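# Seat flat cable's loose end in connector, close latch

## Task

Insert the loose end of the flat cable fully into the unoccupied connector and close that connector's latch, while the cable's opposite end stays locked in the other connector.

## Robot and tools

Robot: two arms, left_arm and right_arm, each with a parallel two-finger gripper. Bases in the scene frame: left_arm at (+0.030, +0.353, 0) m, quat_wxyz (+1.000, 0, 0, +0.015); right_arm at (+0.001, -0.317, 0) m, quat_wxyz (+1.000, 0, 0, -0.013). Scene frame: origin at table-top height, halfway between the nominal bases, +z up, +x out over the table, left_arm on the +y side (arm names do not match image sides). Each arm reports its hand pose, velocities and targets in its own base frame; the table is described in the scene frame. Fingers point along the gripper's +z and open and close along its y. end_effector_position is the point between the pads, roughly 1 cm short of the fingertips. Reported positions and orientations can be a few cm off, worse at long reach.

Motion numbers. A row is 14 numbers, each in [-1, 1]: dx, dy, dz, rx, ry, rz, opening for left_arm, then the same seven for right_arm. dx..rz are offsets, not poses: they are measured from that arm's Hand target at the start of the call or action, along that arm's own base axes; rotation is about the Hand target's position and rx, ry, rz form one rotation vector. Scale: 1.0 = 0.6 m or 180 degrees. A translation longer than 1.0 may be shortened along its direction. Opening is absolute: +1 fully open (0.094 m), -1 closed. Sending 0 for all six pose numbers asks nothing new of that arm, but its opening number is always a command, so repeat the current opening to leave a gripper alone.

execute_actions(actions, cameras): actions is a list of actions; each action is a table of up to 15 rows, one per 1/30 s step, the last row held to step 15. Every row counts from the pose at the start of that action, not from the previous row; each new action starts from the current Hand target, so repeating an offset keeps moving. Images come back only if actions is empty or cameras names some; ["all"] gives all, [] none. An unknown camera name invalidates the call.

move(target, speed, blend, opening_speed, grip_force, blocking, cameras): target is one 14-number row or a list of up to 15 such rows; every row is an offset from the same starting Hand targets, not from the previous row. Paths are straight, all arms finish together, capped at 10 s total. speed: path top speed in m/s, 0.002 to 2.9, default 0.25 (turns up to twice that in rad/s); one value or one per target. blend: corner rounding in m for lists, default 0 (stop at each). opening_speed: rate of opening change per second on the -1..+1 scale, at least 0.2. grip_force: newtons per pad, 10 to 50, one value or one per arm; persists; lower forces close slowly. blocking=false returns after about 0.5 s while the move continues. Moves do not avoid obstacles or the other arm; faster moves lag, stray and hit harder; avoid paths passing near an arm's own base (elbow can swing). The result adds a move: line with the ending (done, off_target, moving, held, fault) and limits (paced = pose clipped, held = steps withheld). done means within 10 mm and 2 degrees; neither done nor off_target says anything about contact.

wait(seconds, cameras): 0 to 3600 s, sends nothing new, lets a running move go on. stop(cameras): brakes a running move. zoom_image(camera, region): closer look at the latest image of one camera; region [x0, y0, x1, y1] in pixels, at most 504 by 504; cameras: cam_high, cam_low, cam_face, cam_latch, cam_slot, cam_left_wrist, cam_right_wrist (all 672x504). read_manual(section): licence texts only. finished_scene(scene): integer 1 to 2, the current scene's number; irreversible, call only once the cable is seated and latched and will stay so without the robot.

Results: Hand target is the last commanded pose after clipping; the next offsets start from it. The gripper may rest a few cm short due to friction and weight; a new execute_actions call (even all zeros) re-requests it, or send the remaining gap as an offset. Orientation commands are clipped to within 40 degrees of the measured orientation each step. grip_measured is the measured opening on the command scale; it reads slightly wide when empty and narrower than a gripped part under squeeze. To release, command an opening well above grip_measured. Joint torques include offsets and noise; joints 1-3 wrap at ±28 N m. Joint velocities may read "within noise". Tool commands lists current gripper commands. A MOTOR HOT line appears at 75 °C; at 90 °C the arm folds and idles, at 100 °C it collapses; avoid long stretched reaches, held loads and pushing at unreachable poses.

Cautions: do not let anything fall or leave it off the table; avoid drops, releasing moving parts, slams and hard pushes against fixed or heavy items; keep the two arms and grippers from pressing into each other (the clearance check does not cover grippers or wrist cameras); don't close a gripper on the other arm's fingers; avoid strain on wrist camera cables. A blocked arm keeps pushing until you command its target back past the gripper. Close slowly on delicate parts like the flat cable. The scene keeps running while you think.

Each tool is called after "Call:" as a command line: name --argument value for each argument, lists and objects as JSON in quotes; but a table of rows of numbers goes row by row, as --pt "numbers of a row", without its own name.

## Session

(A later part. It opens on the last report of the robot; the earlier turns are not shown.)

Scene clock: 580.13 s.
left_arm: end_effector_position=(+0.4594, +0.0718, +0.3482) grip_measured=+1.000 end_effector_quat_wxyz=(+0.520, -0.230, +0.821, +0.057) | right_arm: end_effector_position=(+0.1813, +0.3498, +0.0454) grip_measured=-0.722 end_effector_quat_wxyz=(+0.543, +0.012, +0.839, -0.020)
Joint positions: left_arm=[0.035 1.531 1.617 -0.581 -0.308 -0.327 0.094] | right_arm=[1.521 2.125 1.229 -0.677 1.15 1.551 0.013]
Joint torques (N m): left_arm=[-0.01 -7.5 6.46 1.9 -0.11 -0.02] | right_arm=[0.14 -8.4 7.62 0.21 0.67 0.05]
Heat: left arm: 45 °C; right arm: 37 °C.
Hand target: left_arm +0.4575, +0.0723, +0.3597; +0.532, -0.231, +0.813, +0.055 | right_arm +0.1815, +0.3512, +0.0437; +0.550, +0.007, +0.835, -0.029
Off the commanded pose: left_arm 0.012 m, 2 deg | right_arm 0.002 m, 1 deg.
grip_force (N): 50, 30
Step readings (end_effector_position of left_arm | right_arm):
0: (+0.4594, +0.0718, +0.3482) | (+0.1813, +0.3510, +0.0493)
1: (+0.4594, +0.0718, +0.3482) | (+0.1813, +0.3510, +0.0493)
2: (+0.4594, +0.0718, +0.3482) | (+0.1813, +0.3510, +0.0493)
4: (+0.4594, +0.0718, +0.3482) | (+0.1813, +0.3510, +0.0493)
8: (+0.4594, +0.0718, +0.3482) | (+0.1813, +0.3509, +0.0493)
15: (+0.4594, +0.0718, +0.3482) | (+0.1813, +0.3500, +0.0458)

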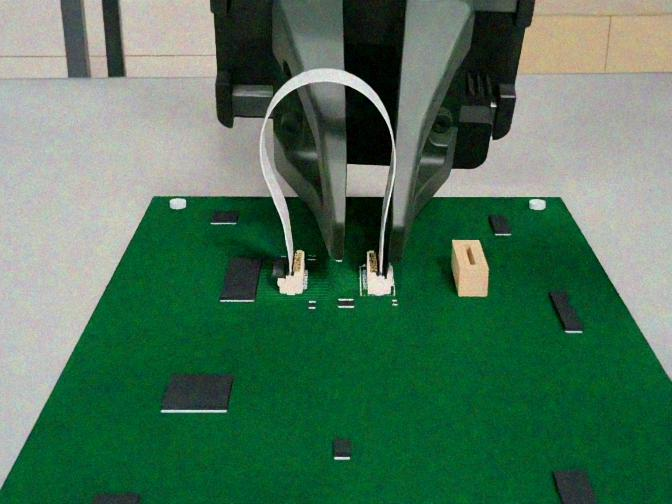

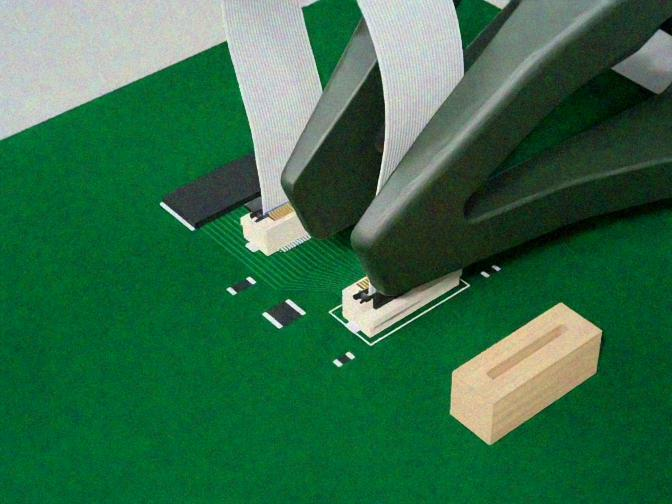

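Call:
execute_actions --actions '[[[0,0,0,0,0,0,1,0,-0.0004,0,-0.0005,0,0,-0.72],[0,0,0,0,0,0,1,0,-0.0008,0,-0.0011,0,0,-0.72],[0,0,0,0,0,0,1,0,-0.0013,0,-0.0017,0,0,-0.72],[0,0,0,0,0,0,1,0,-0.0018,0,-0.0023,0,0,-0.72],[0,0,0,0,0,0,1,0,-0.0022,0,-0.0029,0,0,-0.72]]]' --cameras '["cam_latch","cam_slot"]'

Call:
zoom_image --camera "cam_latch" --region '[370, 240, 410, 290]'

Call:
zoom_image --camera "cam_slot" --region '[345, 255, 425, 335]'

Scene clock: 605.87 s.
left_arm: end_effector_position=(+0.4594, +0.0718, +0.3482) grip_measured=+1.000 end_effector_quat_wxyz=(+0.520, -0.230, +0.821, +0.057) | right_arm: end_effector_position=(+0.1812, +0.3486, +0.0454) grip_measured=-0.722 end_effector_quat_wxyz=(+0.543, +0.010, +0.839, -0.023)
Joint positions: left_arm=[0.035 1.531 1.617 -0.581 -0.308 -0.327 0.094] | right_arm=[1.521 2.125 1.229 -0.685 1.15 1.551 0.013]
Joint torques (N m): left_arm=[-0.01 -7.54 6.48 1.91 -0.11 -0.02] | right_arm=[0.17 -8.24 7.42 0.18 0.7 0.03]
Heat: left arm: 45 °C; right arm: 37 °C.
Hand target: left_arm +0.4575, +0.0723, +0.3597; +0.532, -0.231, +0.813, +0.055 | right_arm +0.1815, +0.3499, +0.0437; +0.550, +0.004, +0.835, -0.032
Off the commanded pose: left_arm 0.012 m, 2 deg | right_arm 0.002 m, 2 deg.
grip_force (N): 50, 30
Step readings (end_effector_position of left_arm | right_arm):
0: (+0.4594, +0.0718, +0.3482) | (+0.1813, +0.3498, +0.0454)
1: (+0.4594, +0.0718, +0.3482) | (+0.1813, +0.3498, +0.0454)
2: (+0.4594, +0.0718, +0.3482) | (+0.1813, +0.3498, +0.0454)
4: (+0.4594, +0.0718, +0.3482) | (+0.1813, +0.3497, +0.0454)
8: (+0.4594, +0.0718, +0.3482) | (+0.1812, +0.3492, +0.0454)
15: (+0.4594, +0.0718, +0.3482) | (+0.1812, +0.3487, +0.0454)

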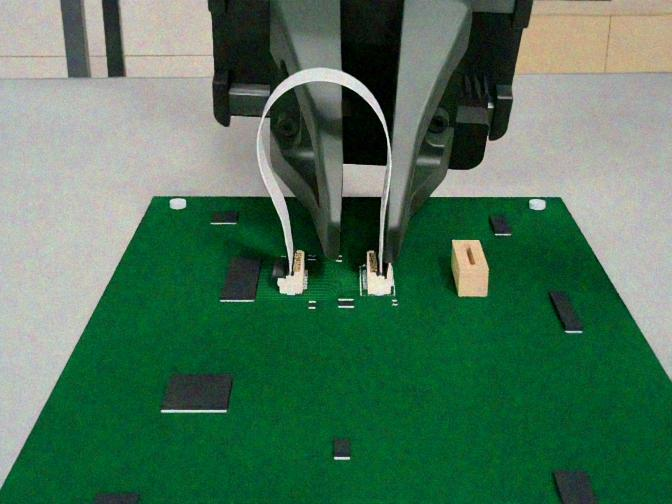

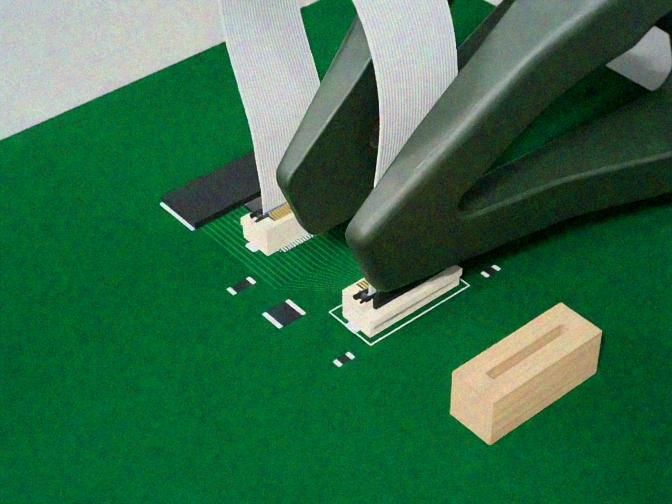

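Scaled by 10.080 from the camera's image (finer frame: 960x720).

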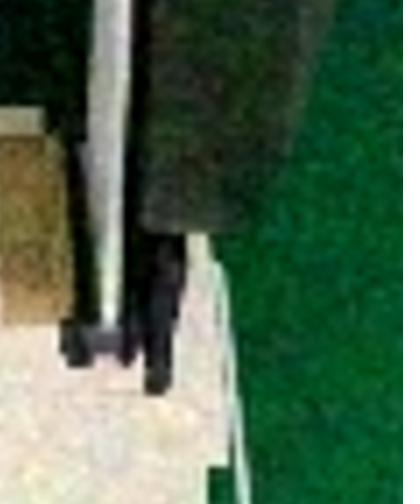

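Scaled by 6.300 from the camera's image (finer frame: 960x720).

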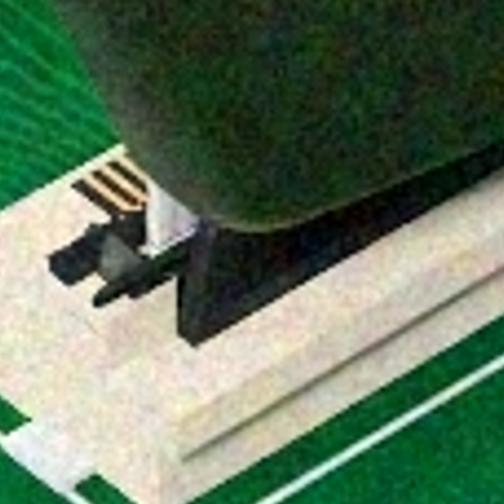

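Call:
execute_actions --actions '[[[0,0,0,0,0,0,1,0,-0.0002,-0.0009,-0.0005,0,0,-0.72],[0,0,0,0,0,0,1,0,-0.0004,-0.0018,-0.0011,0,0,-0.72],[0,0,0,0,0,0,1,0,-0.0006,-0.0028,-0.0016,0,0,-0.72],[0,0,0,0,0,0,1,0,-0.0008,-0.0037,-0.0021,0,0,-0.72],[0,0,0,0,0,0,1,0,-0.001,-0.0046,-0.0027,0,0,-0.72],[0,0,0,0,0,0,1,0,-0.0012,-0.0055,-0.0032,0,0,-0.72]]]'

Scene clock: 619.07 s.
left_arm: end_effector_position=(+0.4594, +0.0718, +0.3482) grip_measured=+1.000 end_effector_quat_wxyz=(+0.520, -0.230, +0.821, +0.057) | right_arm: end_effector_position=(+0.1817, +0.3481, +0.0447) grip_measured=-0.722 end_effector_quat_wxyz=(+0.546, +0.008, +0.837, -0.026)
Joint positions: left_arm=[0.035 1.531 1.617 -0.581 -0.308 -0.327 0.094] | right_arm=[1.521 2.131 1.229 -0.686 1.157 1.551 0.013]
Joint torques (N m): left_arm=[0.01 -7.51 6.48 1.9 -0.11 -0.02] | right_arm=[0.16 -8.16 7.6 0.15 0.61 0.01]
Heat: left arm: 45 °C; right arm: 37 °C.
Hand target: left_arm +0.4575, +0.0723, +0.3597; +0.532, -0.231, +0.813, +0.055 | right_arm +0.1815, +0.3492, +0.0405; +0.550, +0.002, +0.834, -0.037
Off the commanded pose: left_arm 0.012 m, 2 deg | right_arm 0.004 m, 2 deg.
grip_force (N): 50, 30
Step readings (end_effector_position of left_arm | right_arm):
0: (+0.4594, +0.0718, +0.3482) | (+0.1812, +0.3486, +0.0454)
1: (+0.4594, +0.0718, +0.3482) | (+0.1812, +0.3486, +0.0454)
2: (+0.4594, +0.0718, +0.3482) | (+0.1812, +0.3486, +0.0454)
4: (+0.4594, +0.0718, +0.3482) | (+0.1812, +0.3486, +0.0454)
8: (+0.4594, +0.0718, +0.3482) | (+0.1814, +0.3482, +0.0446)
15: (+0.4594, +0.0718, +0.3482) | (+0.1817, +0.3481, +0.0447)

Call:
execute_actions --actions '[[[0,0,0,0,0,0,1,0,0.001,0,0.0014,0,0,-0.72],[0,0,0,0,0,0,1,0,0.0021,0,0.0027,0,0,-0.72],[0,0,0,0,0,0,1,0,0.0031,0,0.0041,0,0,-0.72],[0,0,0,0,0,0,1,0,0.0041,0,0.0054,0,0,-0.72],[0,0,0,0,0,0,1,0,0.0051,0,0.0068,0,0,-0.72],[0,0,0,0,0,0,1,0,0.0061,0,0.0081,0,0,-0.72],[0,0,0,0,0,0,1,0,0.0071,0,0.0094,0,0,-0.72],[0,0,0,0,0,0,1,0,0.0082,0,0.0108,0,0,-0.72]],[[0,0,0,0,0,0,1,0,0.0003,-0.0005,0.0003,0,0,-0.72],[0,0,0,0,0,0,1,0,0.0006,-0.0011,0.0005,0,0,-0.72],[0,0,0,0,0,0,1,0,0.001,-0.0017,0.0008,0,0,-0.72],[0,0,0,0,0,0,1,0,0.0013,-0.0022,0.0011,0,0,-0.72],[0,0,0,0,0,0,1,0,0.0016,-0.0028,0.0013,0,0,-0.72],[0,0,0,0,0,0,1,0,0.0019,-0.0033,0.0016,0,0,-0.72],[0,0,0,0,0,0,1,0,0.0022,-0.0039,0.0019,0,0,-0.72],[0,0,0,0,0,0,1,0,0.0026,-0.0044,0.0021,0,0,-0.72],[0,0,0,0,0,0,1,0,0.0029,-0.005,0.0024,0,0,-0.72],[0,0,0,0,0,0,1,0,0.0032,-0.0055,0.0027,0,0,-0.72],[0,0,0,0,0,0,1,0,0.0035,-0.0061,0.0029,0,0,-0.72],[0,0,0,0,0,0,1,0,0.0038,-0.0066,0.0032,0,0,-0.72]]]' --cameras '["cam_latch","cam_slot"]'

Call:
zoom_image --camera "cam_latch" --region '[355, 230, 425, 300]'

Scene clock: 648.17 s.
left_arm: end_effector_position=(+0.4594, +0.0718, +0.3482) grip_measured=+1.000 end_effector_quat_wxyz=(+0.520, -0.230, +0.821, +0.057) | right_arm: end_effector_position=(+0.1823, +0.3503, +0.0429) grip_measured=-0.722 end_effector_quat_wxyz=(+0.550, +0.011, +0.835, -0.021)
Joint positions: left_arm=[0.035 1.531 1.617 -0.581 -0.308 -0.327 0.094] | right_arm=[1.521 2.14 1.229 -0.666 1.166 1.552 0.013]
Joint torques (N m): left_arm=[-0.01 -7.53 6.46 1.9 -0.11 -0.02] | right_arm=[0.23 -7.91 7.94 0.47 0.52 0.04]
Heat: left arm: 45 °C; right arm: 37 °C.
Hand target: left_arm +0.4575, +0.0723, +0.3597; +0.532, -0.231, +0.813, +0.055 | right_arm +0.1815, +0.3564, +0.0365; +0.550, +0.014, +0.835, -0.018
Off the commanded pose: left_arm 0.012 m, 2 deg | right_arm 0.009 m, 0 deg.
grip_force (N): 50, 30
Step readings (end_effector_position of left_arm | right_arm):
0: (+0.4594, +0.0718, +0.3482) | (+0.1817, +0.3481, +0.0447)
1: (+0.4594, +0.0718, +0.3482) | (+0.1817, +0.3481, +0.0447)
2: (+0.4594, +0.0718, +0.3482) | (+0.1817, +0.3481, +0.0447)
4: (+0.4594, +0.0718, +0.3482) | (+0.1817, +0.3481, +0.0447)
8: (+0.4594, +0.0718, +0.3482) | (+0.1817, +0.3481, +0.0447)
15: (+0.4594, +0.0718, +0.3482) | (+0.1817, +0.3482, +0.0447)
16: (+0.4594, +0.0718, +0.3482) | (+0.1817, +0.3482, +0.0447)
17: (+0.4594, +0.0718, +0.3482) | (+0.1817, +0.3482, +0.0447)
19: (+0.4594, +0.0718, +0.3482) | (+0.1817, +0.3482, +0.0447)
23: (+0.4594, +0.0718, +0.3482) | (+0.1820, +0.3486, +0.0443)
30: (+0.4594, +0.0718, +0.3482) | (+0.1823, +0.3499, +0.0431)

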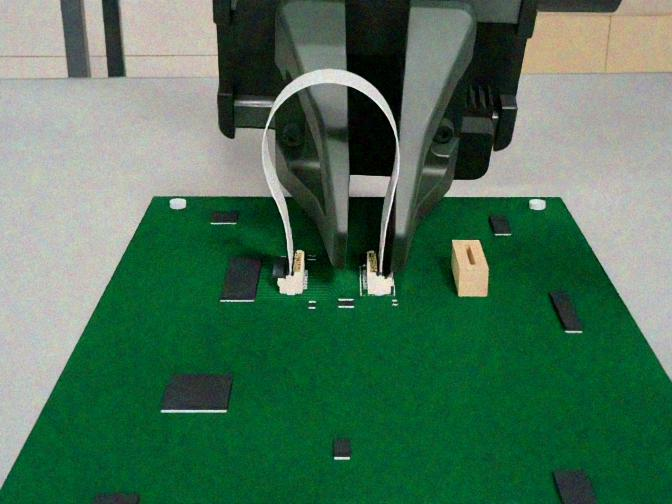

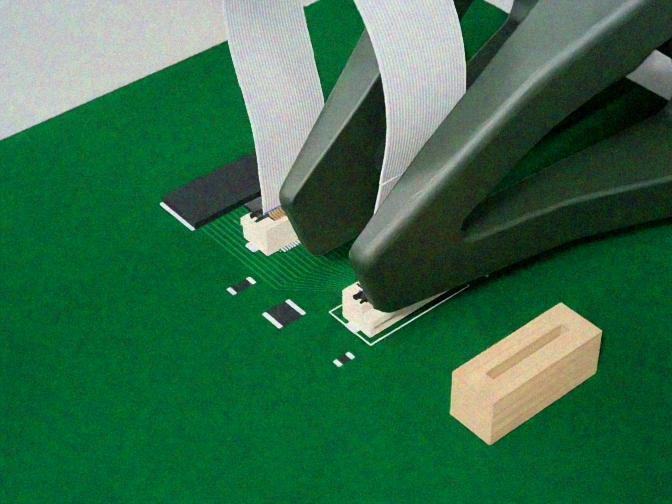

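Scaled by 7.200 from the camera's image (finer frame: 960x720).

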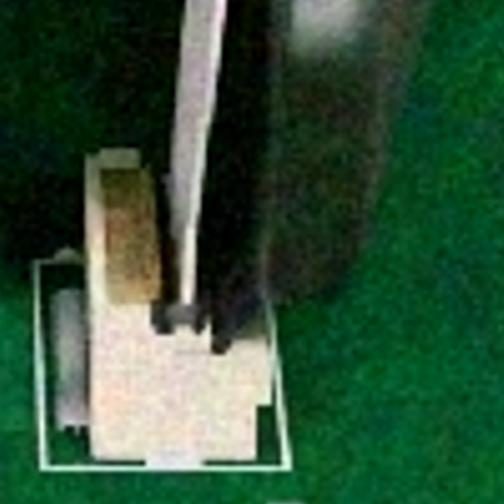

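Call:
execute_actions --actions '[[[0,0,0,0,0,0,1,0,0.0003,-0.0008,0,0,0,-0.72],[0,0,0,0,0,0,1,0,0.0005,-0.0016,0,0,0,-0.72],[0,0,0,0,0,0,1,0,0.0007,-0.0024,0,0,0,-0.72],[0,0,0,0,0,0,1,0,0.0009,-0.0031,0,0,0,-0.72],[0,0,0,0,0,0,1,0,0.0011,-0.0039,0,0,0,-0.72],[0,0,0,0,0,0,1,0,0.0013,-0.0047,0,0,0,-0.72],[0,0,0,0,0,0,1,0,0.0014,-0.0055,0,0,0,-0.72],[0,0,0,0,0,0,1,0,0.0016,-0.0063,0,0,0,-0.72],[0,0,0,0,0,0,1,0,0.0017,-0.0071,0,0,0,-0.72],[0,0,0,0,0,0,1,0,0.0019,-0.0079,0,0,0,-0.72],[0,0,0,0,0,0,1,0,0.002,-0.0086,0,0,0,-0.72],[0,0,0,0,0,0,1,0,0.0021,-0.0094,0,0,0,-0.72],[0,0,0,0,0,0,1,0,0.0023,-0.0102,0,0,0,-0.72],[0,0,0,0,0,0,1,0,0.0024,-0.011,0,0,0,-0.72]]]' --cameras '["cam_latch","cam_slot","cam_face"]'

Call:
zoom_image --camera "cam_latch" --region '[355, 230, 425, 300]'

Call:
zoom_image --camera "cam_slot" --region '[335, 235, 475, 350]'

Scene clock: 664.97 s.
left_arm: end_effector_position=(+0.4594, +0.0718, +0.3482) grip_measured=+1.000 end_effector_quat_wxyz=(+0.520, -0.230, +0.821, +0.057) | right_arm: end_effector_position=(+0.1826, +0.3520, +0.0400) grip_measured=-0.722 end_effector_quat_wxyz=(+0.555, +0.010, +0.831, -0.021)
Joint positions: left_arm=[0.035 1.531 1.617 -0.581 -0.308 -0.327 0.094] | right_arm=[1.523 2.157 1.233 -0.655 1.178 1.553 0.013]
Joint torques (N m): left_arm=[0.01 -7.51 6.46 1.9 -0.11 -0.02] | right_arm=[0.01 -7.56 7.61 0.55 0.4 0.09]
Heat: left arm: 45 °C; right arm: 36 °C.
Hand target: left_arm +0.4575, +0.0723, +0.3597; +0.532, -0.231, +0.813, +0.055 | right_arm +0.1816, +0.3578, +0.0298; +0.550, +0.014, +0.835, -0.018
Off the commanded pose: left_arm 0.012 m, 2 deg | right_arm 0.012 m, 1 deg.
grip_force (N): 50, 30
Step readings (end_effector_position of left_arm | right_arm):
0: (+0.4594, +0.0718, +0.3482) | (+0.1823, +0.3503, +0.0429)
1: (+0.4594, +0.0718, +0.3482) | (+0.1823, +0.3503, +0.0429)
2: (+0.4594, +0.0718, +0.3482) | (+0.1823, +0.3503, +0.0429)
4: (+0.4594, +0.0718, +0.3482) | (+0.1823, +0.3504, +0.0427)
8: (+0.4594, +0.0718, +0.3482) | (+0.1824, +0.3507, +0.0423)
15: (+0.4594, +0.0718, +0.3482) | (+0.1826, +0.3520, +0.0400)
Images, in order (width x height): cam_face 672x504, cam_latch 672x504, cam_slot 672x504.

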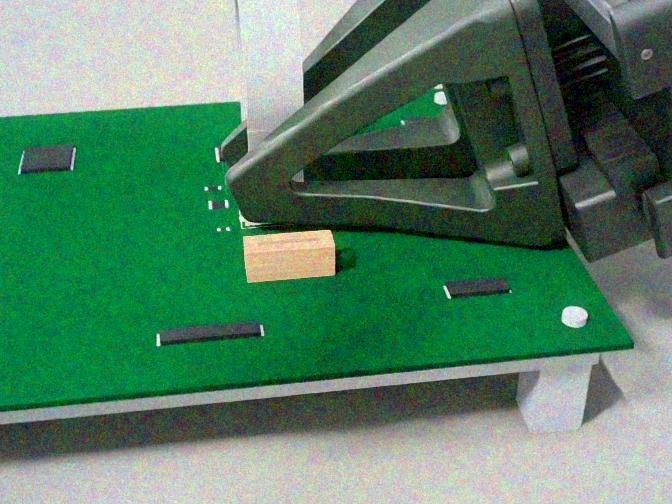

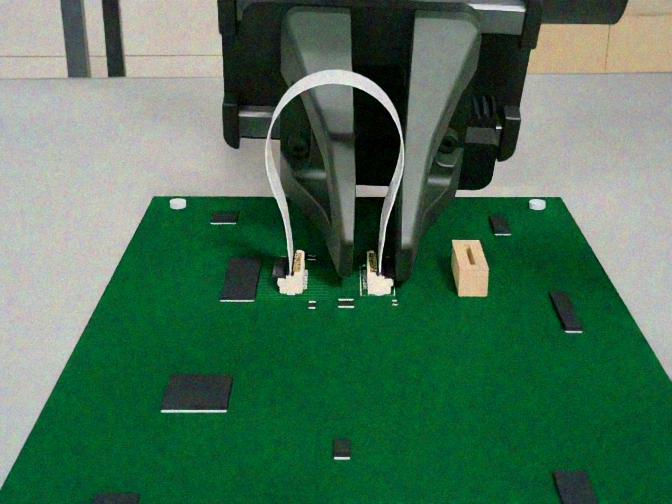

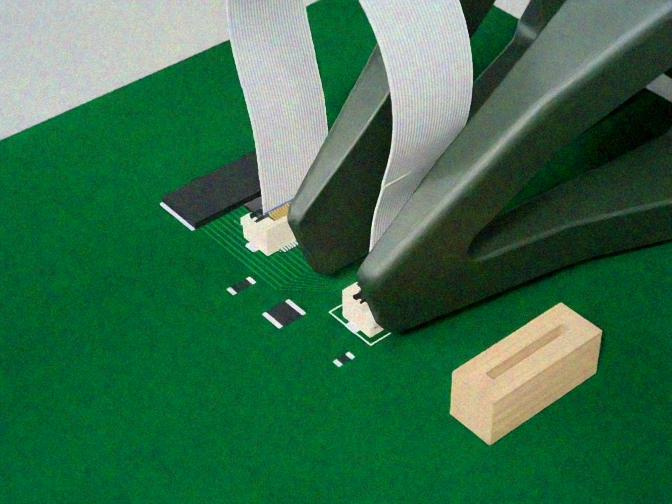

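Scaled by 7.200 from the camera's image (finer frame: 960x720).

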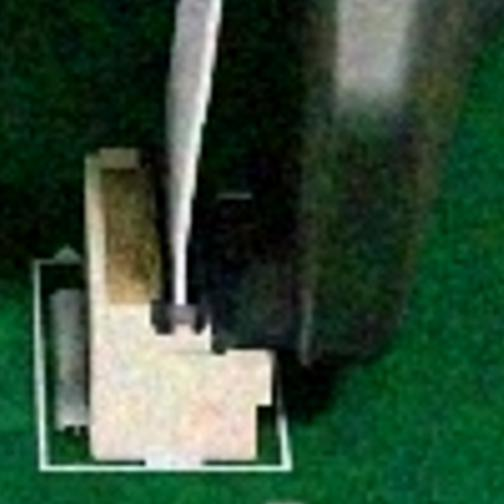

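Scaled by 3.600 from the camera's image (finer frame: 960x720).

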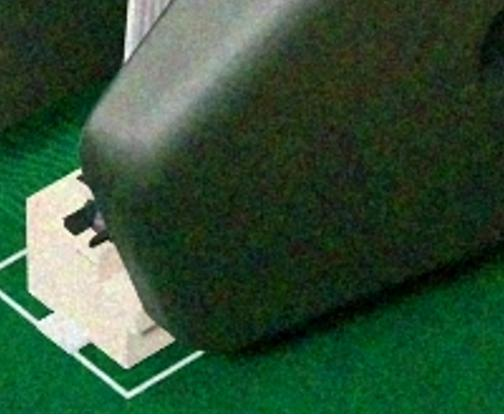

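Call:
move --target '[0,0,0,0,0,0,1, 0,0.0125,0.0523,0.0302,0,0,-0.72]' --speed 0.05 --cameras '["cam_latch","cam_slot","cam_face"]'

Call:
zoom_image --camera "cam_latch" --region '[355, 230, 425, 300]'

Call:
zoom_image --camera "cam_slot" --region '[335, 235, 475, 350]'

Scene clock: 677.00 s.
left_arm: end_effector_position=(+0.4594, +0.0718, +0.3482) grip_measured=+1.000 end_effector_quat_wxyz=(+0.520, -0.230, +0.821, +0.057) | right_arm: end_effector_position=(+0.1808, +0.3554, +0.0464) grip_measured=-0.722 end_effector_quat_wxyz=(+0.544, +0.021, +0.839, -0.005)
Joint positions: left_arm=[0.035 1.531 1.617 -0.581 -0.308 -0.327 0.094] | right_arm=[1.523 2.125 1.233 -0.648 1.151 1.553 0.013]
Joint torques (N m): left_arm=[0.01 -7.53 6.46 1.9 -0.11 -0.02] | right_arm=[0.01 -12.89 7.92 0.53 0.61 0.07]
Heat: left arm: 45 °C; right arm: 36 °C.
Hand target: left_arm +0.4575, +0.0723, +0.3597; +0.532, -0.231, +0.813, +0.055 | right_arm +0.1816, +0.3653, +0.0612; +0.548, +0.040, +0.835, +0.021
Off the commanded pose: left_arm 0.012 m, 2 deg | right_arm 0.018 m, 4 deg.
grip_force (N): 50, 30
move: off_target (right_arm)
Images, in order (width x height): cam_face 672x504, cam_latch 672x504, cam_slot 672x504.

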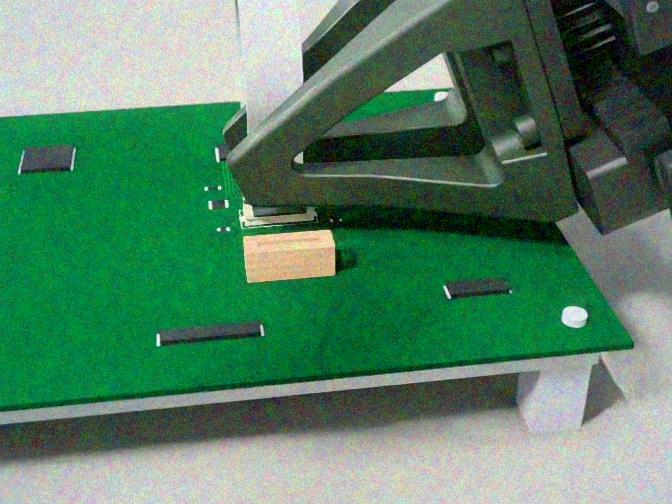

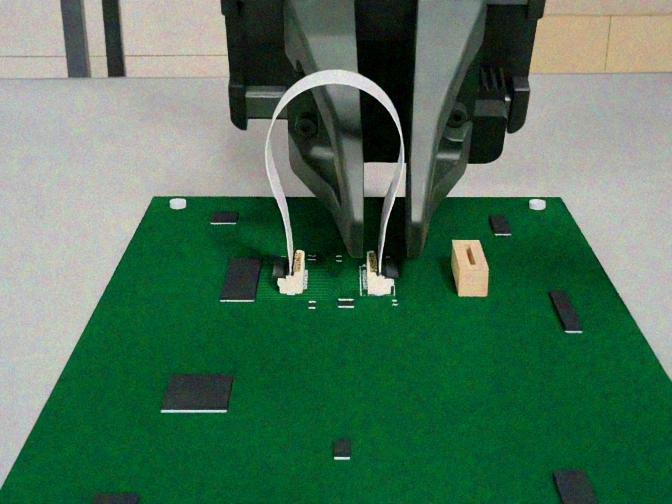

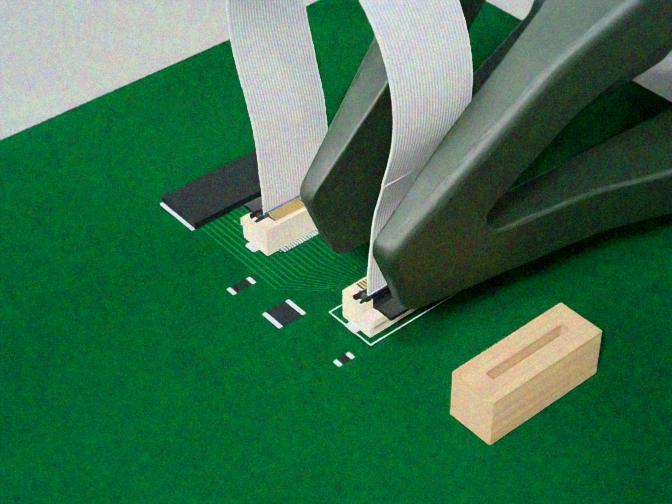

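Scaled by 7.200 from the camera's image (finer frame: 960x720).

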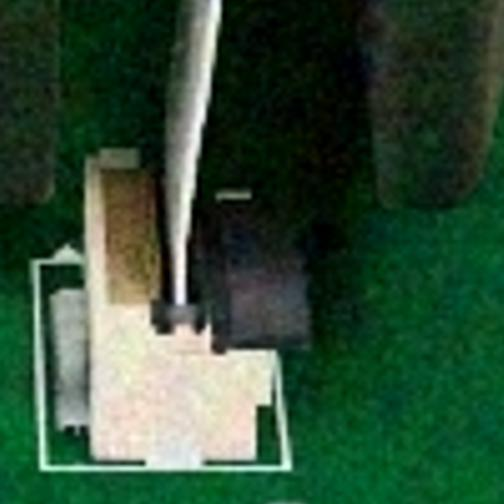

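Scaled by 3.600 from the camera's image (finer frame: 960x720).

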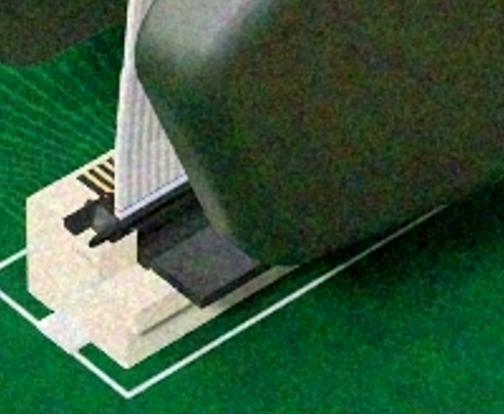

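Call:
move --pt "0 0 0 0 0 0 1 0 0 0 0 0 0 -0.55" --pt "0 0 0 0 0 0 1 -0.1 -0.006 0.008 -0.02 0 0 -0.55" --speed 0.06 --opening_speed 0.4 --cameras '["cam_latch","cam_slot","cam_face"]'

Call:
zoom_image --camera "cam_latch" --region '[355, 245, 405, 295]'

Call:
zoom_image --camera "cam_slot" --region '[335, 230, 475, 345]'

Call:
zoom_image --camera "cam_latch" --region '[265, 245, 315, 295]'

Scene clock: 698.97 s.
left_arm: end_effector_position=(+0.4594, +0.0718, +0.3482) grip_measured=+1.000 end_effector_quat_wxyz=(+0.520, -0.230, +0.821, +0.057) | right_arm: end_effector_position=(+0.1222, +0.3571, +0.0673) grip_measured=-0.552 end_effector_quat_wxyz=(+0.545, +0.023, +0.838, -0.003)
Joint positions: left_arm=[0.035 1.531 1.617 -0.581 -0.308 -0.327 0.094] | right_arm=[1.685 2.177 1.403 -1.116 1.128 1.943 0.021]
Joint torques (N m): left_arm=[-0.01 -7.53 6.48 1.91 -0.11 -0.02] | right_arm=[0.25 -8.76 8.18 -0.31 0.57 0.07]
Heat: left arm: 45 °C; right arm: 37 °C.
Hand target: left_arm +0.4575, +0.0723, +0.3597; +0.532, -0.231, +0.813, +0.055 | right_arm +0.1215, +0.3617, +0.0661; +0.549, +0.023, +0.835, -0.005
Off the commanded pose: left_arm 0.012 m, 2 deg | right_arm 0.005 m, 1 deg.
grip_force (N): 50, 30
move: done
Images, in order (width x height): cam_face 672x504, cam_latch 672x504, cam_slot 672x504.

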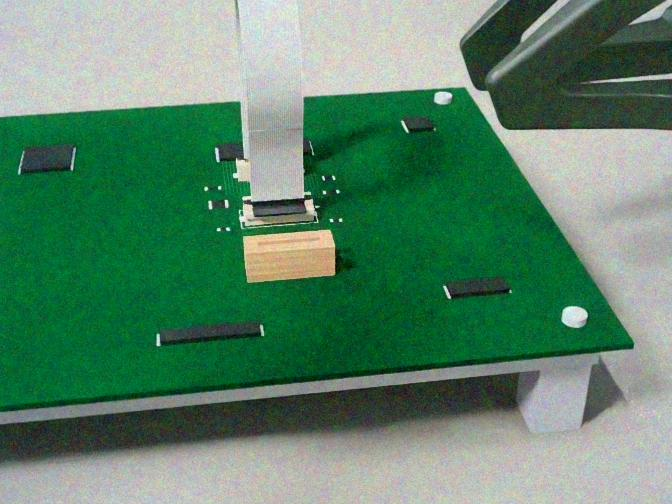

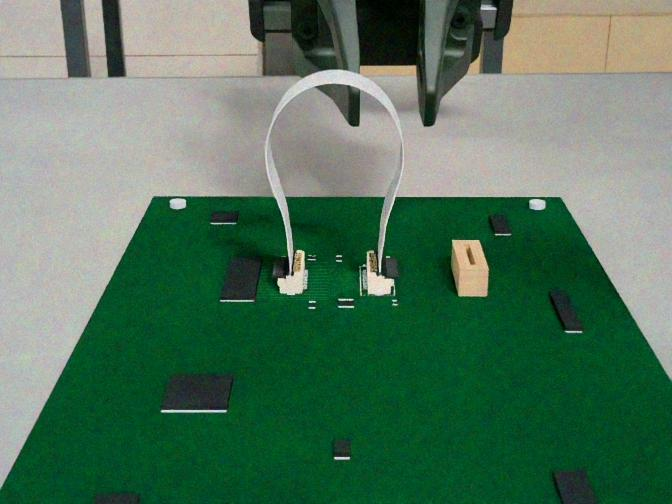

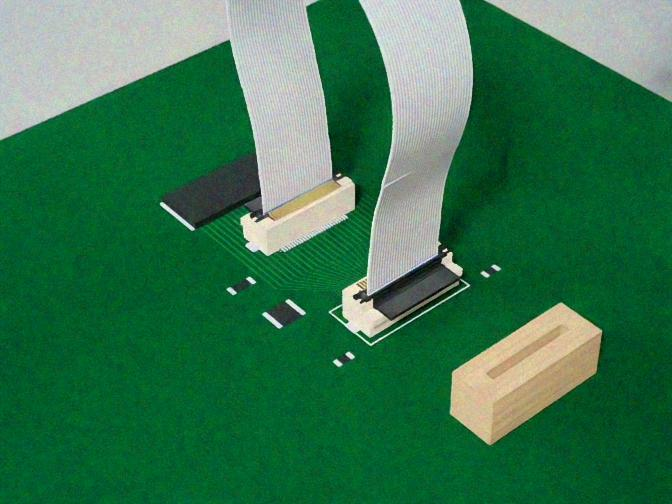

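Scaled by 10.080 from the camera's image (finer frame: 960x720).

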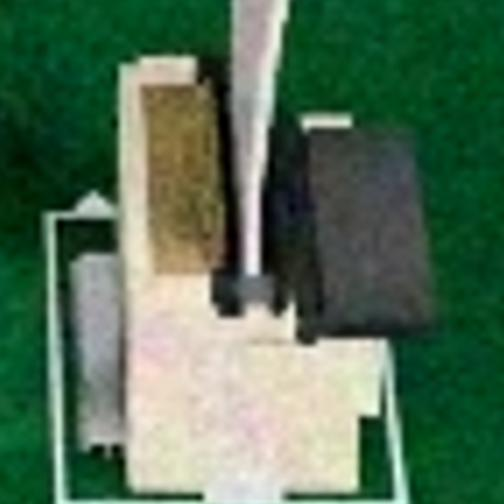

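Scaled by 3.600 from the camera's image (finer frame: 960x720).

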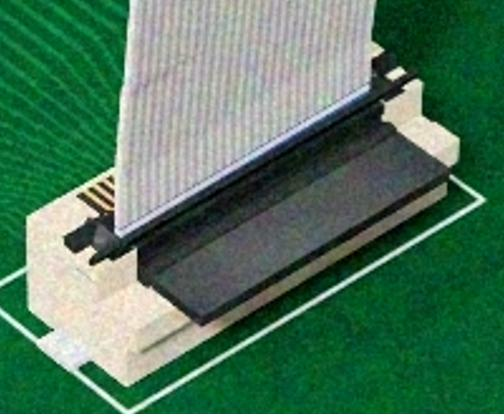

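Scaled by 10.080 from the camera's image (finer frame: 960x720).

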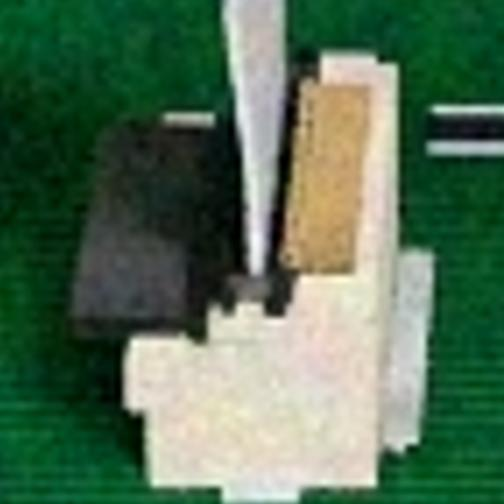

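Call:
finished_scene --scene 2

The scene is finished: the task was done.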